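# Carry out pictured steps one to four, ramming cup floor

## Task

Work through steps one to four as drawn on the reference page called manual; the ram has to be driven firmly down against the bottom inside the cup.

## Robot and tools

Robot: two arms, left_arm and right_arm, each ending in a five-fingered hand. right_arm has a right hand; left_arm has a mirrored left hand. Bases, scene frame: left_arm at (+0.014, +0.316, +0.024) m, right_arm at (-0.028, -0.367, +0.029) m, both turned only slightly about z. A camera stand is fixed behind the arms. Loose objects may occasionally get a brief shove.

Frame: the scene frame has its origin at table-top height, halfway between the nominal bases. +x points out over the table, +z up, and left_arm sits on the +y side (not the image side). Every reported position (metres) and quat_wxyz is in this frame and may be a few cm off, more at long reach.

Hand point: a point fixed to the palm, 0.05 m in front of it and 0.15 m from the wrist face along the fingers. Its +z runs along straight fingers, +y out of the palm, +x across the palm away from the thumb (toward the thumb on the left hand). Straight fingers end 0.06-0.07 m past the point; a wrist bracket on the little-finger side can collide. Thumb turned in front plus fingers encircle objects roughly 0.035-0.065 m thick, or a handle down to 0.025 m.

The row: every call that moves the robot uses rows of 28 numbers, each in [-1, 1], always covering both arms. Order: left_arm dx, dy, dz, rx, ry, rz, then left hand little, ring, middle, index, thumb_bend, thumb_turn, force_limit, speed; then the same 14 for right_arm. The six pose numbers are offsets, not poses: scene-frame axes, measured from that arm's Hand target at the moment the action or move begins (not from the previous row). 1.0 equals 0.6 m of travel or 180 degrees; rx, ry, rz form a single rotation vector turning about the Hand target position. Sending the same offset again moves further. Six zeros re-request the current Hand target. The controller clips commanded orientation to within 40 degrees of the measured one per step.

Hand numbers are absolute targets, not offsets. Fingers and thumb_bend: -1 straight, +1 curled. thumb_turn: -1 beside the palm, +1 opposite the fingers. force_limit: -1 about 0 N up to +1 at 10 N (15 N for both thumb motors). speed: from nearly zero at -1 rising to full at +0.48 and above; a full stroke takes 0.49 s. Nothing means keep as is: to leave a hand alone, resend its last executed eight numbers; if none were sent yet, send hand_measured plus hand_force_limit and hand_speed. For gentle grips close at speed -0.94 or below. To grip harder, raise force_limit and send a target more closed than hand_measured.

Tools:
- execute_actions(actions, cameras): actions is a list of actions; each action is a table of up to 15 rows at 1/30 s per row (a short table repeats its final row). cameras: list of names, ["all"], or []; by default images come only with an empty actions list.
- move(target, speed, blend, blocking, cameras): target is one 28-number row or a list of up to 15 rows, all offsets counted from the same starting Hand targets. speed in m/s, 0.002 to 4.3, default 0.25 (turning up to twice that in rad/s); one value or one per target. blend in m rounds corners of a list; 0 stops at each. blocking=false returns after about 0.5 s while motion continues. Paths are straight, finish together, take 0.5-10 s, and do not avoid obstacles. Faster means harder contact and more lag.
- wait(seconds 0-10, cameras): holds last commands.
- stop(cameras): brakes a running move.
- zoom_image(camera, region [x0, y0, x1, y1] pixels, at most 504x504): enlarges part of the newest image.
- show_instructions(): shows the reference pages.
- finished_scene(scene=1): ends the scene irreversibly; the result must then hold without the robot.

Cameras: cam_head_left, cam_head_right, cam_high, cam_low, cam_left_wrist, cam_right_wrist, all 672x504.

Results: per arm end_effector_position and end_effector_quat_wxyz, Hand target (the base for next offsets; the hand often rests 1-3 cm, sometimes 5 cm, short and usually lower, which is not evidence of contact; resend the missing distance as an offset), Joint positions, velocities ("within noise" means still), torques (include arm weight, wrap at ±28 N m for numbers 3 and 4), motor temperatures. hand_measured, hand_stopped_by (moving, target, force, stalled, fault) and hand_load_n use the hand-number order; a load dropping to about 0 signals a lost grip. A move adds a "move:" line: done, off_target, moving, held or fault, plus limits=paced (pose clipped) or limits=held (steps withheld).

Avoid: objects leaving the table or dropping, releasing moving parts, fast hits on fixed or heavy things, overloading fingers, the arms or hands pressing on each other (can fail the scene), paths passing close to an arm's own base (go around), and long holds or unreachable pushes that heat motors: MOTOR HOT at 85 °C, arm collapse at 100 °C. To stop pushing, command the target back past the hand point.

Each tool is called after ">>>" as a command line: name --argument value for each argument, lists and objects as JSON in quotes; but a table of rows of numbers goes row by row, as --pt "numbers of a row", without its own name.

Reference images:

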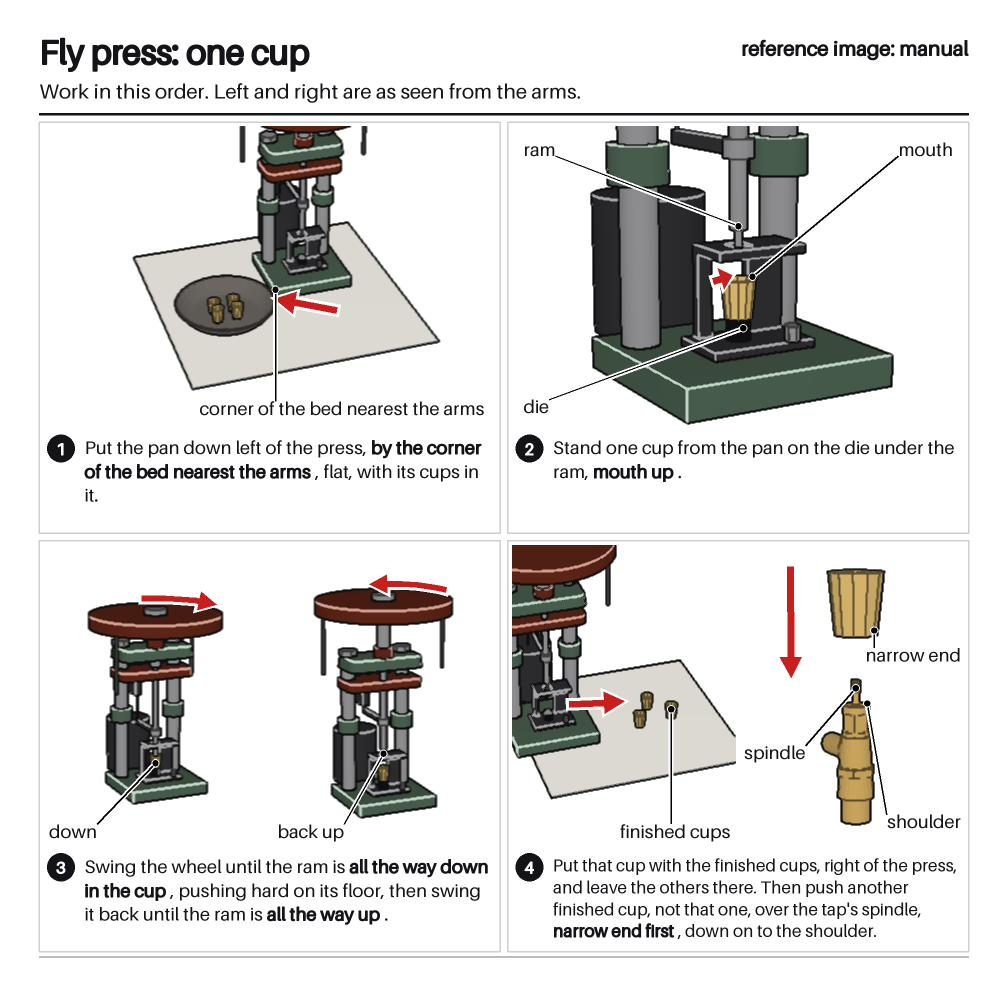

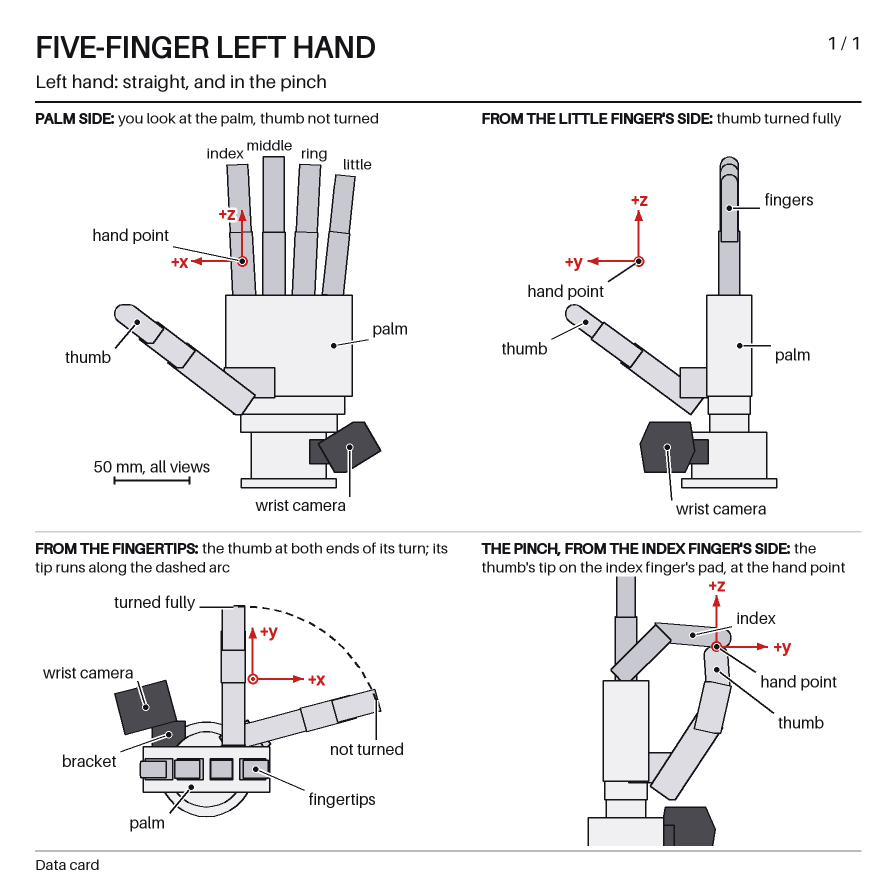

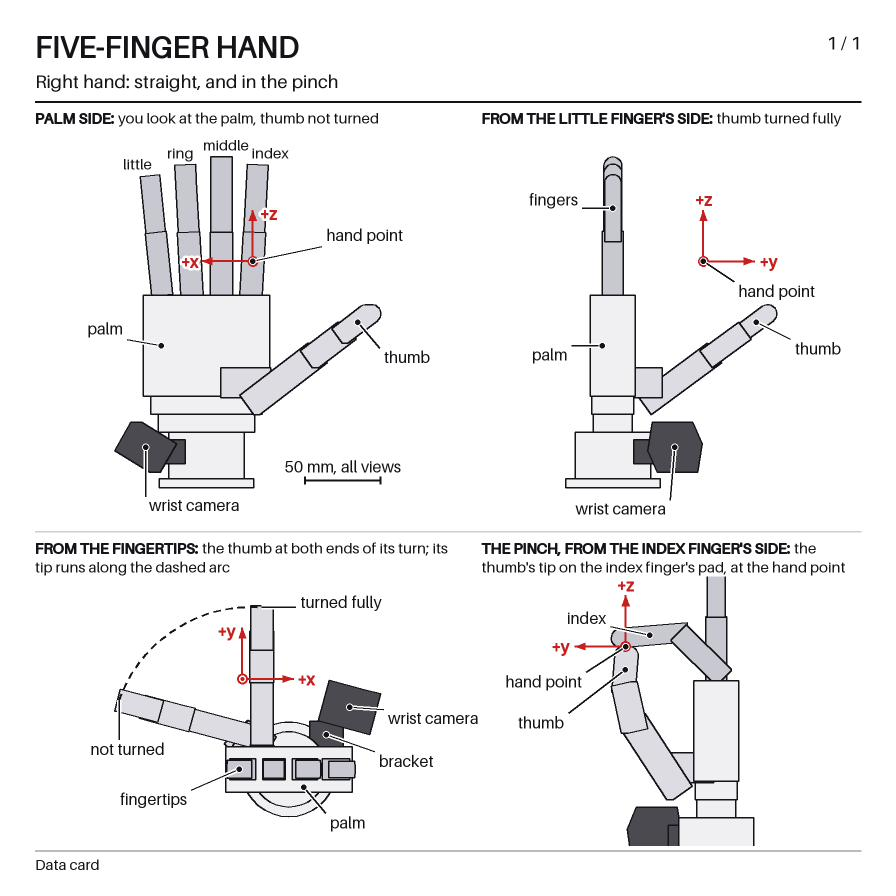

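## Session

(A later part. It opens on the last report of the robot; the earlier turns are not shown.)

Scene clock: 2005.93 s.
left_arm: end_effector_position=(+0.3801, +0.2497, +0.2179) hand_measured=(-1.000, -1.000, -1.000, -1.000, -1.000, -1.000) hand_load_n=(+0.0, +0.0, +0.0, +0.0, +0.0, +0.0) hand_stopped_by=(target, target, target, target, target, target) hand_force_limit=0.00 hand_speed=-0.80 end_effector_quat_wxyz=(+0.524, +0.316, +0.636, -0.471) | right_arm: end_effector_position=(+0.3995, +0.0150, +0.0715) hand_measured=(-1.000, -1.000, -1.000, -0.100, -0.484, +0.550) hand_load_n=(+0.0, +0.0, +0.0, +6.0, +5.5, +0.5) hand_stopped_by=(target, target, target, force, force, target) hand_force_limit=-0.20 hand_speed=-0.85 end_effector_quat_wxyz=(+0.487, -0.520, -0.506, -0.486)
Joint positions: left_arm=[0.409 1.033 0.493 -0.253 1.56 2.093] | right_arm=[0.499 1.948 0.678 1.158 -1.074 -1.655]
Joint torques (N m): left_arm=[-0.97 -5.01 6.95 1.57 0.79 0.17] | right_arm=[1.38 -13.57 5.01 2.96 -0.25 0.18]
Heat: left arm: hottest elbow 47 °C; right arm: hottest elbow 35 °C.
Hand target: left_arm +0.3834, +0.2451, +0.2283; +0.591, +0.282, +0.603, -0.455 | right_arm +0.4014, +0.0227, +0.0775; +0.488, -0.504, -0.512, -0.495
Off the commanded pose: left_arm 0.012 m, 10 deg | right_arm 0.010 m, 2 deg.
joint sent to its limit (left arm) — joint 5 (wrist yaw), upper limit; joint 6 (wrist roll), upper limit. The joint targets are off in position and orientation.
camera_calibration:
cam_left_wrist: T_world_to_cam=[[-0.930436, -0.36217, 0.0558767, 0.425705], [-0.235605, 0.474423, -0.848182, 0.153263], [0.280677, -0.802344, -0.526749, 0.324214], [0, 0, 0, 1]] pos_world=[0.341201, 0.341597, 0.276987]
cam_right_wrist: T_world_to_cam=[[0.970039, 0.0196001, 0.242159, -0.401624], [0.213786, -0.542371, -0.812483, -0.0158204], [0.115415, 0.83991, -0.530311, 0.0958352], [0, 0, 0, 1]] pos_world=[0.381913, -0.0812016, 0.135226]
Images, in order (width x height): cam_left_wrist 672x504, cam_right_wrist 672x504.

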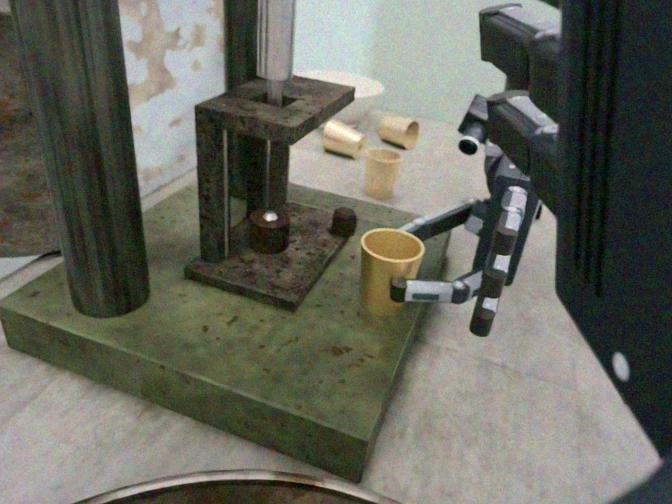

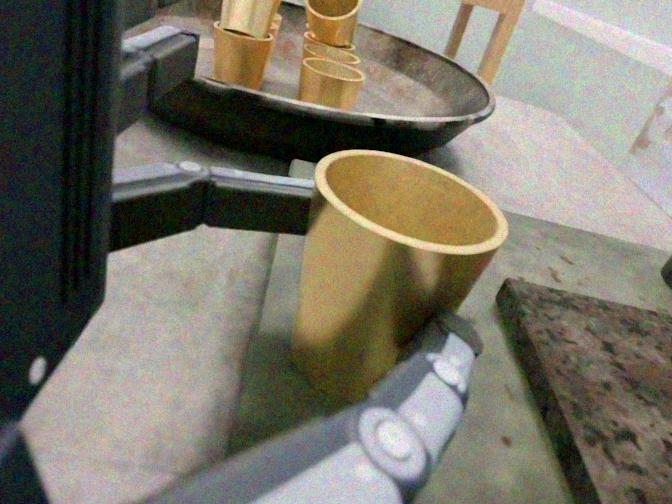

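>>> move --pt "0 0 0 0 0 0 -1 -1 -1 -1 -1 -1 0.0 -0.8 0.0 -0.0 0.115 0 0.0 0 -1 -1 -1 0.2 -0.38 0.55 -0.2 -0.85" --speed 0.05 --cameras '["cam_left_wrist","cam_right_wrist"]'

>>> zoom_image --camera "cam_left_wrist" --region '[200, 80, 520, 320]'

Scene clock: 2012.60 s.
left_arm: end_effector_position=(+0.3801, +0.2497, +0.2179) hand_measured=(-1.000, -1.000, -1.000, -1.000, -1.000, -1.000) hand_load_n=(+0.0, +0.0, +0.0, +0.0, +0.0, +0.0) hand_stopped_by=(target, target, target, target, target, target) hand_force_limit=0.00 hand_speed=-0.80 end_effector_quat_wxyz=(+0.524, +0.316, +0.636, -0.471) | right_arm: end_effector_position=(+0.4011, +0.0159, +0.1249) hand_measured=(-1.000, -1.000, -1.000, -0.100, -0.484, +0.550) hand_load_n=(+0.0, +0.0, +0.0, +5.5, +5.5, +1.5) hand_stopped_by=(target, target, target, force, force, target) hand_force_limit=-0.20 hand_speed=-0.85 end_effector_quat_wxyz=(+0.488, -0.521, -0.505, -0.486)
Joint positions: left_arm=[0.409 1.033 0.493 -0.253 1.56 2.093] | right_arm=[0.499 1.779 0.678 0.989 -1.074 -1.652]
Joint torques (N m): left_arm=[-0.97 -5.01 6.97 1.58 0.79 0.18] | right_arm=[1.49 -16.26 6 1.21 -0.25 0.15]
Heat: left arm: hottest elbow 47 °C; right arm: hottest elbow 35 °C.
Hand target: left_arm +0.3834, +0.2451, +0.2283; +0.591, +0.282, +0.603, -0.455 | right_arm +0.4014, +0.0227, +0.1465; +0.488, -0.504, -0.512, -0.495
Off the commanded pose: left_arm 0.012 m, 10 deg | right_arm 0.023 m, 2 deg.
joint sent to its limit (left arm) — joint 5 (wrist yaw), upper limit; joint 6 (wrist roll), upper limit. The joint targets are off in position and orientation.
move: off_target (left_arm, right_arm)
camera_calibration:
cam_left_wrist: T_world_to_cam=[[-0.930436, -0.36217, 0.0558767, 0.425705], [-0.235605, 0.474423, -0.848182, 0.153263], [0.280677, -0.802344, -0.526749, 0.324214], [0, 0, 0, 1]] pos_world=[0.341201, 0.341597, 0.276987]
cam_right_wrist: T_world_to_cam=[[0.970775, 0.019345, 0.239212, -0.415995], [0.211183, -0.542367, -0.813167, 0.028845], [0.11401, 0.839919, -0.530601, 0.123933], [0, 0, 0, 1]] pos_world=[0.383616, -0.0804017, 0.188726]
Images, in order (width x height): cam_left_wrist 672x504, cam_right_wrist 672x504.

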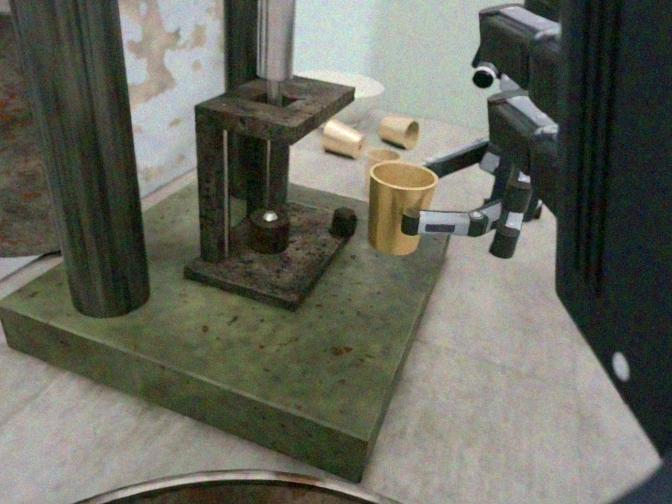

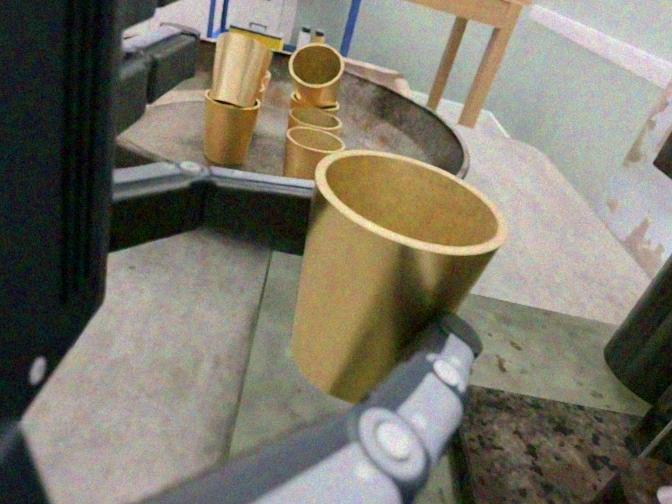

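Scaled by 1.575.

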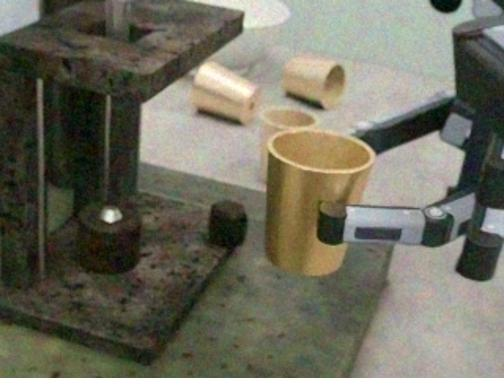

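>>> move --pt "0 0 0 0 0 0 -1 -1 -1 -1 -1 -1 0.0 -0.8 0.158 -0.061 -0.009 0 0.0 0 -1 -1 -1 0.2 -0.38 0.55 -0.2 -0.85" --speed 0.06 --cameras '["cam_left_wrist","cam_right_wrist"]'

>>> zoom_image --camera "cam_left_wrist" --region '[200, 90, 400, 260]'

Scene clock: 2027.80 s.
left_arm: end_effector_position=(+0.3801, +0.2497, +0.2179) hand_measured=(-1.000, -1.000, -1.000, -1.000, -1.000, -1.000) hand_load_n=(+0.0, +0.0, +0.0, +0.0, +0.0, +0.0) hand_stopped_by=(target, target, target, target, target, target) hand_force_limit=0.00 hand_speed=-0.80 end_effector_quat_wxyz=(+0.524, +0.316, +0.636, -0.471) | right_arm: end_effector_position=(+0.4817, -0.0193, +0.1266) hand_measured=(-1.000, -1.000, -1.000, -0.100, -0.484, +0.550) hand_load_n=(+0.0, +0.0, +0.0, +6.0, +5.5, +1.5) hand_stopped_by=(target, target, target, force, force, target) hand_force_limit=-0.20 hand_speed=-0.85 end_effector_quat_wxyz=(+0.497, -0.524, -0.498, -0.481)
Joint positions: left_arm=[0.409 1.033 0.493 -0.253 1.56 2.093] | right_arm=[0.351 1.868 0.859 0.877 -1.224 -1.652]
Joint torques (N m): left_arm=[-1.03 -5.07 6.95 1.55 0.79 0.17] | right_arm=[0.62 -14.97 9.16 1.06 -0.57 -0.19]
Heat: left arm: hottest elbow 47 °C; right arm: hottest elbow 35 °C.
Hand target: left_arm +0.3834, +0.2451, +0.2283; +0.591, +0.282, +0.603, -0.455 | right_arm +0.4962, -0.0139, +0.1411; +0.488, -0.504, -0.512, -0.495
Off the commanded pose: left_arm 0.012 m, 10 deg | right_arm 0.021 m, 3 deg.
joint sent to its limit (left arm) — joint 5 (wrist yaw), upper limit; joint 6 (wrist roll), upper limit. The joint targets are off in position and orientation.
move: off_target (left_arm, right_arm)
camera_calibration:
cam_left_wrist: T_world_to_cam=[[-0.930436, -0.36217, 0.0558767, 0.425705], [-0.235605, 0.474423, -0.848182, 0.153263], [0.280677, -0.802344, -0.526749, 0.324214], [0, 0, 0, 1]] pos_world=[0.341201, 0.341597, 0.276987]
cam_right_wrist: T_world_to_cam=[[0.976515, 0.0193285, 0.214582, -0.493726], [0.191435, -0.534799, -0.823009, 0.00506698], [0.0988505, 0.844759, -0.525939, 0.151953], [0, 0, 0, 1]] pos_world=[0.46614, -0.116111, 0.190033]
Images, in order (width x height): cam_left_wrist 672x504, cam_right_wrist 672x504.

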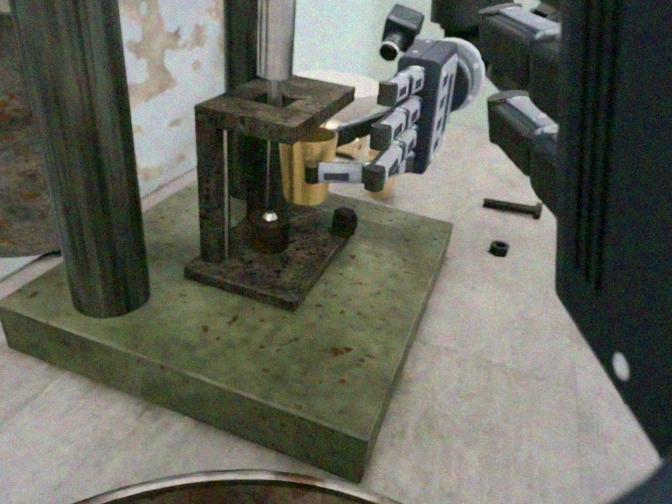

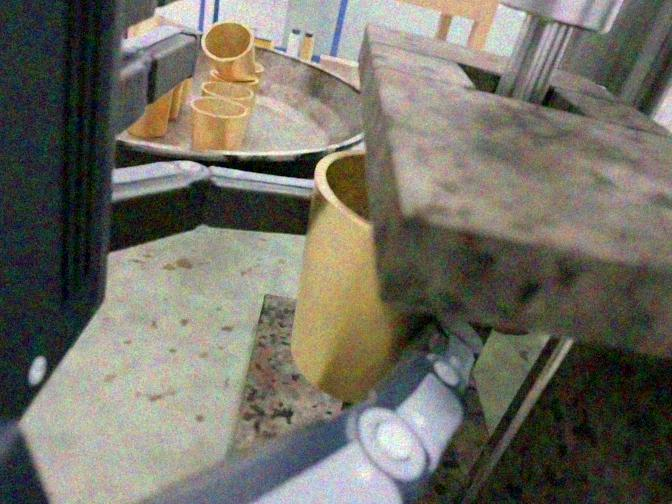

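Scaled by 2.520.

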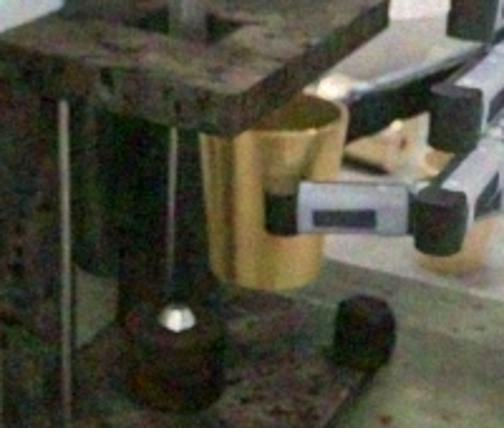

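>>> move --pt "0 0 0 0 0 0 -1 -1 -1 -1 -1 -1 0.0 -0.8 0.045 0.024 0 0 0.0 0 -1 -1 -1 0.2 -0.38 0.55 -0.2 -0.85" --speed 0.03 --cameras '["cam_left_wrist","cam_low"]'

>>> zoom_image --camera "cam_left_wrist" --region '[200, 90, 360, 260]'

Scene clock: 2061.73 s.
left_arm: end_effector_position=(+0.3801, +0.2497, +0.2179) hand_measured=(-1.000, -1.000, -1.000, -1.000, -1.000, -1.000) hand_load_n=(+0.0, +0.0, +0.0, +0.0, +0.0, +0.0) hand_stopped_by=(target, target, target, target, target, target) hand_force_limit=0.00 hand_speed=-0.80 end_effector_quat_wxyz=(+0.524, +0.316, +0.636, -0.471) | right_arm: end_effector_position=(+0.5046, -0.0030, +0.1257) hand_measured=(-1.000, -1.000, -1.000, -0.100, -0.484, +0.550) hand_load_n=(+0.0, +0.0, +0.0, +6.0, +5.5, +1.5) hand_stopped_by=(target, target, target, force, force, target) hand_force_limit=-0.20 hand_speed=-0.85 end_effector_quat_wxyz=(+0.500, -0.521, -0.501, -0.477)
Joint positions: left_arm=[0.409 1.033 0.493 -0.253 1.56 2.093] | right_arm=[0.364 1.917 0.948 0.836 -1.226 -1.652]
Joint torques (N m): left_arm=[-1.03 -5.01 6.97 1.57 0.79 0.18] | right_arm=[1.26 -15.85 9.77 1.09 -0.18 -0.17]
Heat: left arm: hottest elbow 47 °C; right arm: hottest elbow 37 °C.
Hand target: left_arm +0.3834, +0.2451, +0.2283; +0.591, +0.282, +0.603, -0.455 | right_arm +0.5232, +0.0005, +0.1411; +0.488, -0.504, -0.512, -0.495
Off the commanded pose: left_arm 0.012 m, 10 deg | right_arm 0.024 m, 3 deg.
joint sent to its limit (left arm) — joint 5 (wrist yaw), upper limit; joint 6 (wrist roll), upper limit. The joint targets are off in position and orientation.
move: off_target (left_arm, right_arm)
camera_calibration:
cam_left_wrist: T_world_to_cam=[[-0.930436, -0.36217, 0.0558767, 0.425705], [-0.235605, 0.474423, -0.848182, 0.153263], [0.280677, -0.802344, -0.526749, 0.324214], [0, 0, 0, 1]] pos_world=[0.341201, 0.341597, 0.276987]
Images, in order (width x height): cam_low 672x504, cam_left_wrist 672x504.

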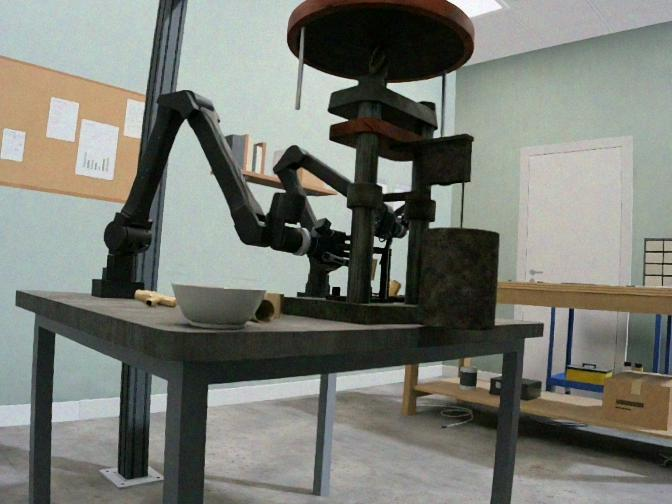

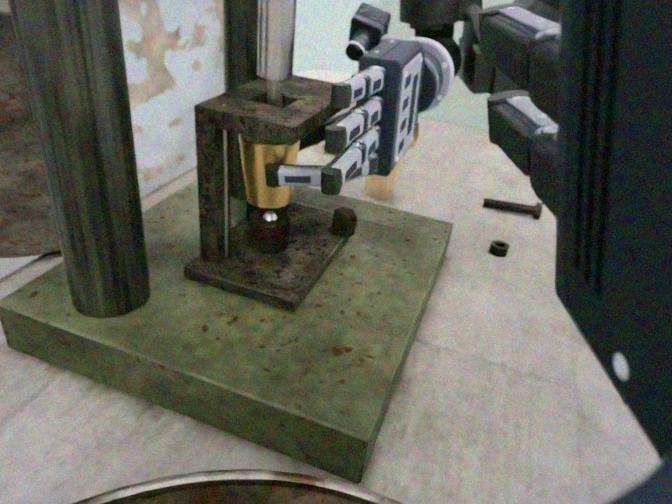

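Scaled by 2.965.

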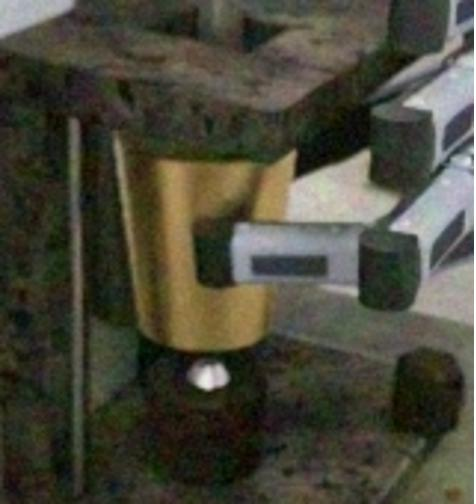

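>>> move --pt "0 0 0 0 0 0 -1 -1 -1 -1 -1 -1 0.0 -0.8 0.0 0.003 -0.0133 0 0.0 0 -1 -1 -1 0.2 -0.38 0.55 -0.2 -0.85" --speed 0.02 --cameras '["cam_left_wrist"]'

>>> zoom_image --camera "cam_left_wrist" --region '[200, 90, 360, 260]'

Scene clock: 2070.80 s.
left_arm: end_effector_position=(+0.3801, +0.2497, +0.2179) hand_measured=(-1.000, -1.000, -1.000, -1.000, -1.000, -1.000) hand_load_n=(+0.0, +0.0, +0.0, -0.5, +0.0, +0.0) hand_stopped_by=(target, target, target, target, target, target) hand_force_limit=0.00 hand_speed=-0.80 end_effector_quat_wxyz=(+0.524, +0.316, +0.636, -0.471) | right_arm: end_effector_position=(+0.5042, -0.0034, +0.1137) hand_measured=(-1.000, -1.000, -1.000, -0.100, -0.484, +0.550) hand_load_n=(+0.0, +0.0, +0.0, +5.5, +6.0, +1.5) hand_stopped_by=(target, target, target, force, force, target) hand_force_limit=-0.20 hand_speed=-0.85 end_effector_quat_wxyz=(+0.503, -0.528, -0.497, -0.470)
Joint positions: left_arm=[0.409 1.033 0.493 -0.253 1.56 2.093] | right_arm=[0.364 1.937 0.948 0.836 -1.224 -1.652]
Joint torques (N m): left_arm=[-1.03 -4.95 6.95 1.58 0.79 0.18] | right_arm=[1.61 -15.97 9.68 1.92 -0.04 -0.17]
Heat: left arm: hottest elbow 47 °C; right arm: hottest elbow 37 °C.
Hand target: left_arm +0.3834, +0.2451, +0.2283; +0.591, +0.282, +0.603, -0.455 | right_arm +0.5232, +0.0023, +0.1331; +0.488, -0.504, -0.512, -0.495
Off the commanded pose: left_arm 0.012 m, 10 deg | right_arm 0.028 m, 5 deg.
joint sent to its limit (left arm) — joint 5 (wrist yaw), upper limit; joint 6 (wrist roll), upper limit. The joint targets are off in position and orientation.
move: off_target (left_arm, right_arm)
camera_calibration:
cam_left_wrist: T_world_to_cam=[[-0.930436, -0.36217, 0.0558767, 0.425705], [-0.235605, 0.474423, -0.848182, 0.153263], [0.280677, -0.802344, -0.526749, 0.324214], [0, 0, 0, 1]] pos_world=[0.341201, 0.341597, 0.276987]
Images, in order (width x height): cam_left_wrist 672x504.

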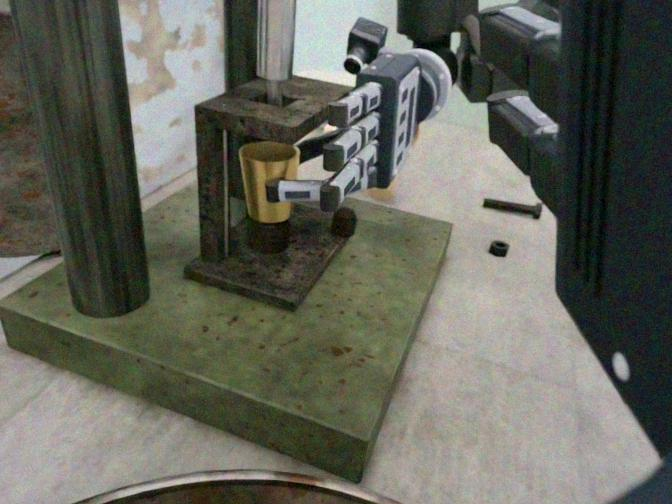

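Scaled by 2.965.

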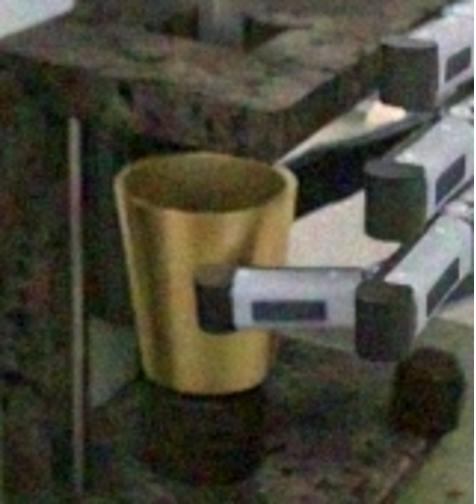

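>>> move --pt "0 0 0 0 0 0 -1 -1 -1 -1 -1 -1 0.0 -0.8 0.0 0.0 -0.0067 0 0.0 0 -1 -1 -1 0.2 -0.38 0.55 -0.2 -0.85" --speed 0.02 --cameras '["cam_left_wrist"]'

>>> zoom_image --camera "cam_left_wrist" --region '[200, 90, 360, 260]'

Scene clock: 2077.30 s.
left_arm: end_effector_position=(+0.3801, +0.2497, +0.2179) hand_measured=(-1.000, -1.000, -1.000, -1.000, -1.000, -1.000) hand_load_n=(+0.0, +0.0, +0.0, +0.0, +0.0, +0.0) hand_stopped_by=(target, target, target, target, target, target) hand_force_limit=0.00 hand_speed=-0.80 end_effector_quat_wxyz=(+0.524, +0.316, +0.636, -0.471) | right_arm: end_effector_position=(+0.5045, -0.0033, +0.1106) hand_measured=(-1.000, -1.000, -1.000, -0.100, -0.484, +0.550) hand_load_n=(+0.0, +0.0, +0.0, +6.0, +5.5, +1.5) hand_stopped_by=(target, target, target, force, force, target) hand_force_limit=-0.20 hand_speed=-0.85 end_effector_quat_wxyz=(+0.503, -0.529, -0.497, -0.469)
Joint positions: left_arm=[0.409 1.033 0.493 -0.253 1.56 2.093] | right_arm=[0.364 1.943 0.95 0.836 -1.224 -1.652]
Joint torques (N m): left_arm=[-1.03 -4.95 6.95 1.54 0.79 0.17] | right_arm=[1.26 -15.85 9.44 2.3 -0.07 -0.18]
Heat: left arm: hottest elbow 47 °C; right arm: hottest elbow 37 °C.
Hand target: left_arm +0.3834, +0.2451, +0.2283; +0.591, +0.282, +0.603, -0.455 | right_arm +0.5232, +0.0023, +0.1291; +0.488, -0.504, -0.512, -0.495
Off the commanded pose: left_arm 0.012 m, 10 deg | right_arm 0.027 m, 5 deg.
joint sent to its limit (left arm) — joint 5 (wrist yaw), upper limit; joint 6 (wrist roll), upper limit. The joint targets are off in position and orientation.
move: off_target (left_arm, right_arm)
camera_calibration:
cam_left_wrist: T_world_to_cam=[[-0.930436, -0.36217, 0.0558767, 0.425705], [-0.235605, 0.474423, -0.848182, 0.153263], [0.280677, -0.802344, -0.526749, 0.324214], [0, 0, 0, 1]] pos_world=[0.341201, 0.341597, 0.276987]
Images, in order (width x height): cam_left_wrist 672x504.

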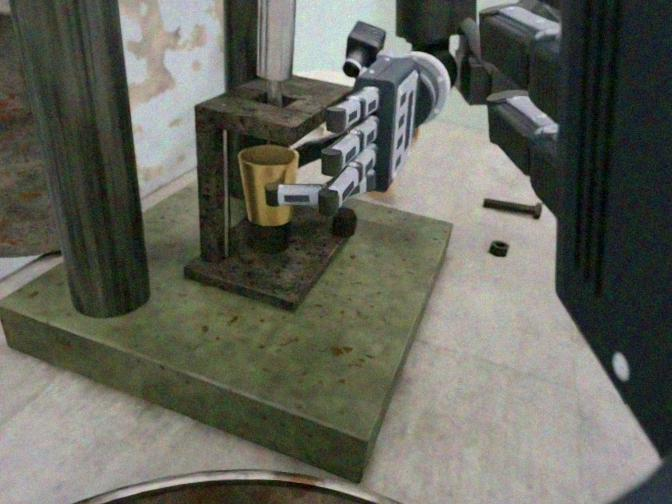

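Scaled by 2.965.

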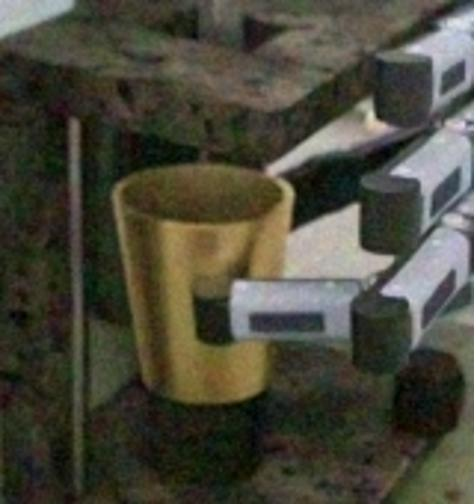

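>>> move --pt "0 0 0 0 0 0 -1 -1 -1 -1 -1 -1 0.0 -0.8 0.0 0.0 -0.01 0 0.0 0 -1 -1 -1 0.2 -0.38 0.55 -0.2 -0.85" --speed 0.02 --cameras '["cam_left_wrist"]'

>>> zoom_image --camera "cam_left_wrist" --region '[200, 90, 360, 260]'

Scene clock: 2083.60 s.
left_arm: end_effector_position=(+0.3801, +0.2497, +0.2179) hand_measured=(-1.000, -1.000, -1.000, -1.000, -1.000, -1.000) hand_load_n=(+0.0, +0.0, +0.0, +0.0, +0.0, +0.0) hand_stopped_by=(target, target, target, target, target, target) hand_force_limit=0.00 hand_speed=-0.80 end_effector_quat_wxyz=(+0.524, +0.316, +0.636, -0.471) | right_arm: end_effector_position=(+0.5047, -0.0026, +0.1097) hand_measured=(-1.000, -1.000, -1.000, -0.100, -0.484, +0.550) hand_load_n=(+0.0, -0.5, +0.0, +6.0, +5.5, +0.5) hand_stopped_by=(target, target, target, force, force, target) hand_force_limit=-0.20 hand_speed=-0.85 end_effector_quat_wxyz=(+0.504, -0.527, -0.499, -0.469)
Joint positions: left_arm=[0.409 1.033 0.493 -0.253 1.56 2.093] | right_arm=[0.364 1.948 0.953 0.837 -1.229 -1.657]
Joint torques (N m): left_arm=[-1.03 -5.07 6.95 1.55 0.79 0.17] | right_arm=[1.44 -15.09 9.17 2.77 -0.05 -0.15]
Heat: left arm: hottest elbow 47 °C; right arm: hottest elbow 38 °C.
Hand target: left_arm +0.3834, +0.2451, +0.2283; +0.591, +0.282, +0.603, -0.455 | right_arm +0.5232, +0.0023, +0.1231; +0.488, -0.504, -0.512, -0.495
Off the commanded pose: left_arm 0.012 m, 10 deg | right_arm 0.023 m, 5 deg.
joint sent to its limit (left arm) — joint 5 (wrist yaw), upper limit; joint 6 (wrist roll), upper limit. The joint targets are off in position and orientation.
move: off_target (left_arm, right_arm)
camera_calibration:
cam_left_wrist: T_world_to_cam=[[-0.930436, -0.36217, 0.0558767, 0.425705], [-0.235605, 0.474423, -0.848182, 0.153263], [0.280677, -0.802344, -0.526749, 0.324214], [0, 0, 0, 1]] pos_world=[0.341201, 0.341597, 0.276987]
Images, in order (width x height): cam_left_wrist 672x504.

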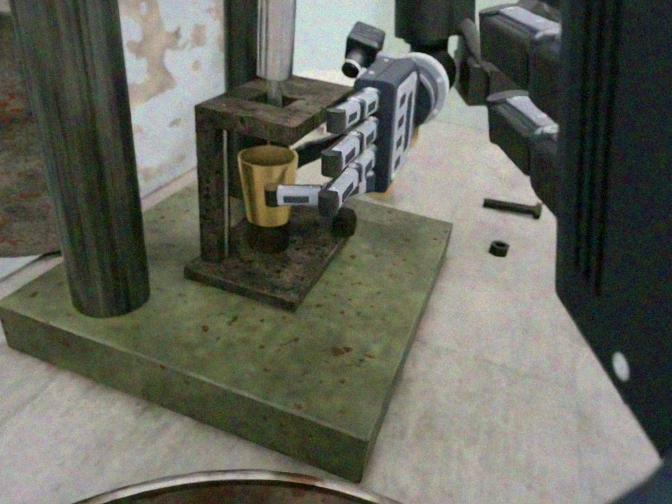

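Scaled by 2.965.

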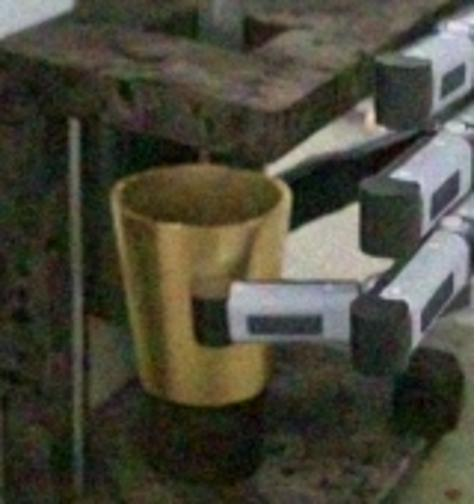

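>>> execute_actions --actions '[[[0,0,0,0,0,0,-1,-1,-1,-1,-1,-1,0.0,-0.8,0,0,0,0,0,0,-1,-1,-1,-0.2,-0.56,0.55,-0.2,-0.9]]]' --cameras '["cam_left_wrist"]'

>>> zoom_image --camera "cam_left_wrist" --region '[200, 90, 360, 260]'

Scene clock: 2109.80 s.
left_arm: end_effector_position=(+0.3801, +0.2497, +0.2179) hand_measured=(-1.000, -1.000, -1.000, -1.000, -1.000, -1.000) hand_load_n=(+0.0, +0.0, -0.5, +0.0, +0.0, +0.0) hand_stopped_by=(target, target, target, target, target, target) hand_force_limit=0.00 hand_speed=-0.80 end_effector_quat_wxyz=(+0.524, +0.316, +0.636, -0.471) | right_arm: end_effector_position=(+0.5029, -0.0005, +0.1097) hand_measured=(-1.000, -1.000, -1.000, -0.200, -0.558, +0.550) hand_load_n=(+0.0, +0.0, +0.0, +0.0, -1.5, +0.0) hand_stopped_by=(target, target, target, target, target, target) hand_force_limit=-0.20 hand_speed=-0.90 end_effector_quat_wxyz=(+0.506, -0.524, -0.501, -0.467)
Joint positions: left_arm=[0.409 1.033 0.493 -0.253 1.56 2.093] | right_arm=[0.367 1.949 0.954 0.837 -1.235 -1.658]
Joint torques (N m): left_arm=[-1.03 -5.01 6.95 1.57 0.78 0.17] | right_arm=[1.38 -15.33 9.05 2.73 -0.07 -0.13]
Heat: left arm: hottest elbow 47 °C; right arm: hottest elbow 37 °C.
Hand target: left_arm +0.3834, +0.2451, +0.2283; +0.591, +0.282, +0.603, -0.455 | right_arm +0.5232, +0.0023, +0.1231; +0.488, -0.504, -0.512, -0.495
Off the commanded pose: left_arm 0.012 m, 10 deg | right_arm 0.025 m, 5 deg.
joint sent to its limit (left arm) — joint 5 (wrist yaw), upper limit; joint 6 (wrist roll), upper limit. The joint targets are off in position and orientation.
camera_calibration:
cam_left_wrist: T_world_to_cam=[[-0.930436, -0.36217, 0.0558767, 0.425705], [-0.235605, 0.474423, -0.848182, 0.153263], [0.280677, -0.802344, -0.526749, 0.324214], [0, 0, 0, 1]] pos_world=[0.341201, 0.341597, 0.276987]
Images, in order (width x height): cam_left_wrist 672x504.

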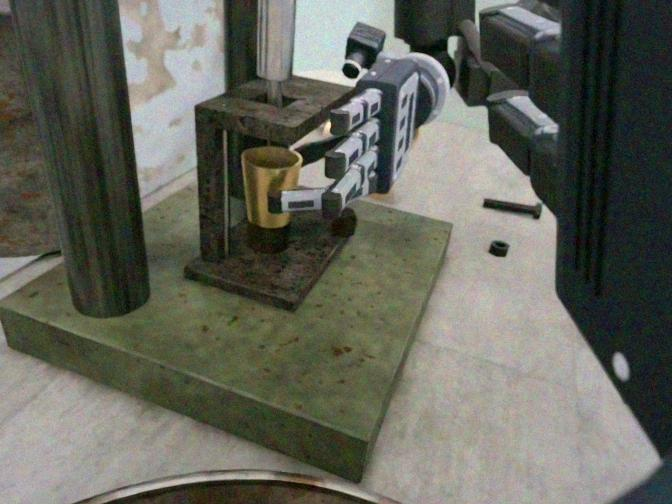

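Scaled by 2.965.

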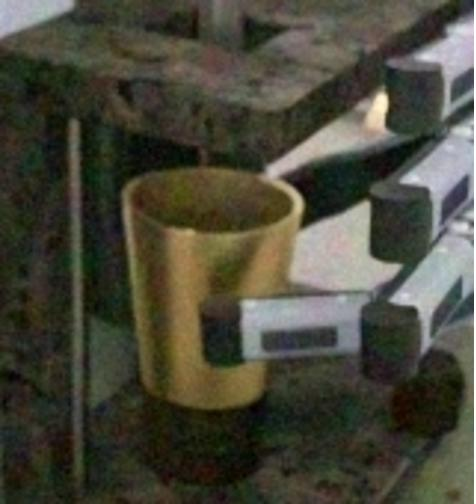

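>>> execute_actions --actions '[[[0,0,0,0,0,0,-1,-1,-1,-1,-1,-1,0.0,-0.8,0,0,0,0,0,0,-1,-1,-1,-0.6,-0.8,0.55,-0.2,-0.7]]]' --cameras '["cam_left_wrist"]'

>>> zoom_image --camera "cam_left_wrist" --region '[200, 90, 360, 260]'

Scene clock: 2117.40 s.
left_arm: end_effector_position=(+0.3801, +0.2497, +0.2179) hand_measured=(-1.000, -1.000, -1.000, -1.000, -1.000, -1.000) hand_load_n=(+0.0, +0.0, +0.0, +0.0, +0.0, +0.0) hand_stopped_by=(target, target, target, target, target, target) hand_force_limit=0.00 hand_speed=-0.80 end_effector_quat_wxyz=(+0.524, +0.316, +0.636, -0.471) | right_arm: end_effector_position=(+0.4955, +0.0088, +0.1107) hand_measured=(-1.000, -1.000, -1.000, -0.600, -0.798, +0.550) hand_load_n=(-0.5, +0.0, +0.0, +0.0, -2.5, -0.5) hand_stopped_by=(target, target, target, target, target, target) hand_force_limit=-0.20 hand_speed=-0.70 end_effector_quat_wxyz=(+0.511, -0.517, -0.507, -0.462)
Joint positions: left_arm=[0.409 1.033 0.493 -0.253 1.56 2.093] | right_arm=[0.384 1.948 0.954 0.837 -1.241 -1.658]
Joint torques (N m): left_arm=[-1.03 -5.01 6.95 1.57 0.79 0.17] | right_arm=[-0.03 -15.21 9.03 2.66 0.16 -0.14]
Heat: left arm: hottest elbow 47 °C; right arm: hottest elbow 37 °C.
Hand target: left_arm +0.3834, +0.2451, +0.2283; +0.591, +0.282, +0.603, -0.455 | right_arm +0.5232, +0.0023, +0.1231; +0.488, -0.504, -0.512, -0.495
Off the commanded pose: left_arm 0.012 m, 10 deg | right_arm 0.031 m, 5 deg.
joint sent to its limit (left arm) — joint 5 (wrist yaw), upper limit; joint 6 (wrist roll), upper limit. The joint targets are off in position and orientation.
camera_calibration:
cam_left_wrist: T_world_to_cam=[[-0.930436, -0.36217, 0.0558767, 0.425705], [-0.235605, 0.474423, -0.848182, 0.153263], [0.280677, -0.802344, -0.526749, 0.324214], [0, 0, 0, 1]] pos_world=[0.341201, 0.341597, 0.276987]
Images, in order (width x height): cam_left_wrist 672x504.

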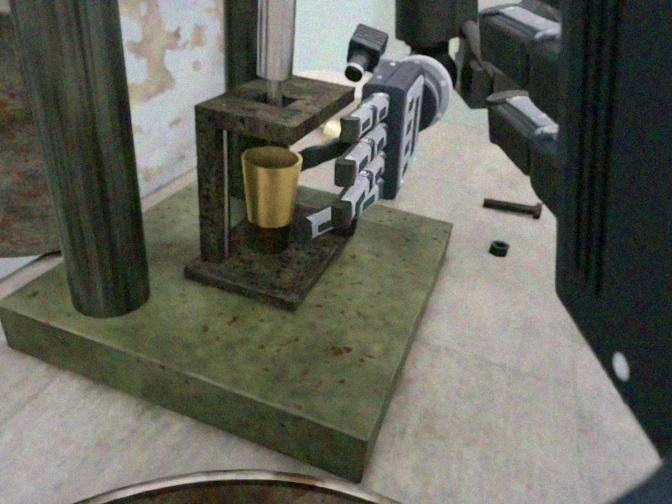

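Scaled by 2.965.

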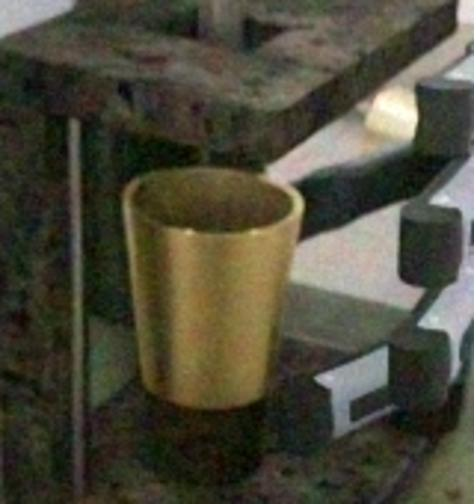

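>>> move --pt "0 0 0 0 0 0 -1 -1 -1 -1 -1 -1 0.0 -0.8 0.0 0.008 0 0 0.0 0 -1 -1 -1 -0.7 -0.72 0.55 -0.2 -0.7" --pt "0 0 0 0 0 0 -1 -1 -1 -1 -1 -1 0.0 -0.8 -0.2 0.008 0 0 0.0 0 -1 -1 -1 -0.7 -0.72 0.55 -0.2 -0.7" --speed 0.05 --cameras '["cam_left_wrist","cam_head_left"]'

>>> zoom_image --camera "cam_left_wrist" --region '[200, 90, 360, 260]'

Scene clock: 2134.80 s.
left_arm: end_effector_position=(+0.3801, +0.2497, +0.2179) hand_measured=(-1.000, -1.000, -1.000, -1.000, -1.000, -1.000) hand_load_n=(+0.0, +0.0, +0.0, +0.0, +0.0, +0.0) hand_stopped_by=(target, target, target, target, target, target) hand_force_limit=0.00 hand_speed=-0.80 end_effector_quat_wxyz=(+0.524, +0.316, +0.636, -0.471) | right_arm: end_effector_position=(+0.4034, +0.0003, +0.1001) hand_measured=(-1.000, -1.000, -1.000, -0.700, -0.720, +0.550) hand_load_n=(+0.0, +0.0, +0.0, +0.0, +0.0, +0.5) hand_stopped_by=(target, target, target, target, target, target) hand_force_limit=-0.20 hand_speed=-0.70 end_effector_quat_wxyz=(+0.492, -0.527, -0.503, -0.476)
Joint positions: left_arm=[0.409 1.033 0.493 -0.253 1.56 2.093] | right_arm=[0.46 1.836 0.669 1.024 -1.117 -1.658]
Joint torques (N m): left_arm=[-1.03 -5.01 6.97 1.55 0.79 0.17] | right_arm=[1.85 -16.21 4.68 2.88 -0.01 0.13]
Heat: left arm: hottest elbow 47 °C; right arm: hottest elbow 37 °C.
Hand target: left_arm +0.3834, +0.2451, +0.2283; +0.591, +0.282, +0.603, -0.455 | right_arm +0.4032, +0.0071, +0.1231; +0.488, -0.504, -0.512, -0.495
Off the commanded pose: left_arm 0.012 m, 10 deg | right_arm 0.024 m, 4 deg.
joint sent to its limit (left arm) — joint 5 (wrist yaw), upper limit; joint 6 (wrist roll), upper limit. The joint targets are off in position and orientation.
move: off_target (left_arm, right_arm)
camera_calibration:
cam_left_wrist: T_world_to_cam=[[-0.930436, -0.36217, 0.0558767, 0.425705], [-0.235605, 0.474423, -0.848182, 0.153263], [0.280677, -0.802344, -0.526749, 0.324214], [0, 0, 0, 1]] pos_world=[0.341201, 0.341597, 0.276987]
Images, in order (width x height): cam_head_left 672x504, cam_left_wrist 672x504.

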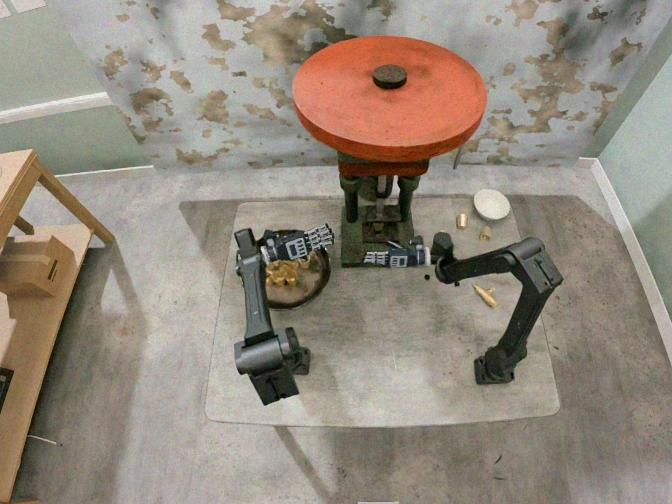

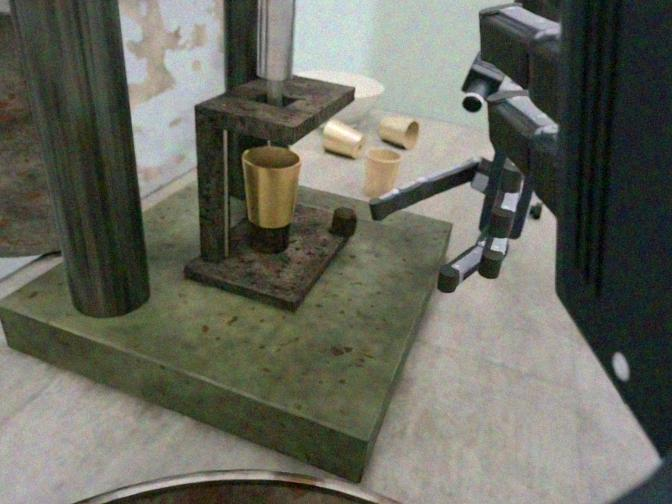

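Scaled by 2.965.

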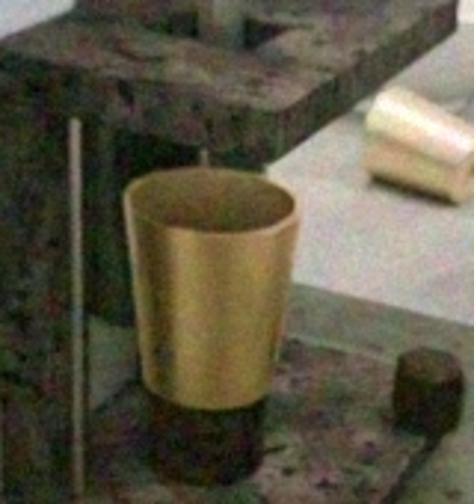

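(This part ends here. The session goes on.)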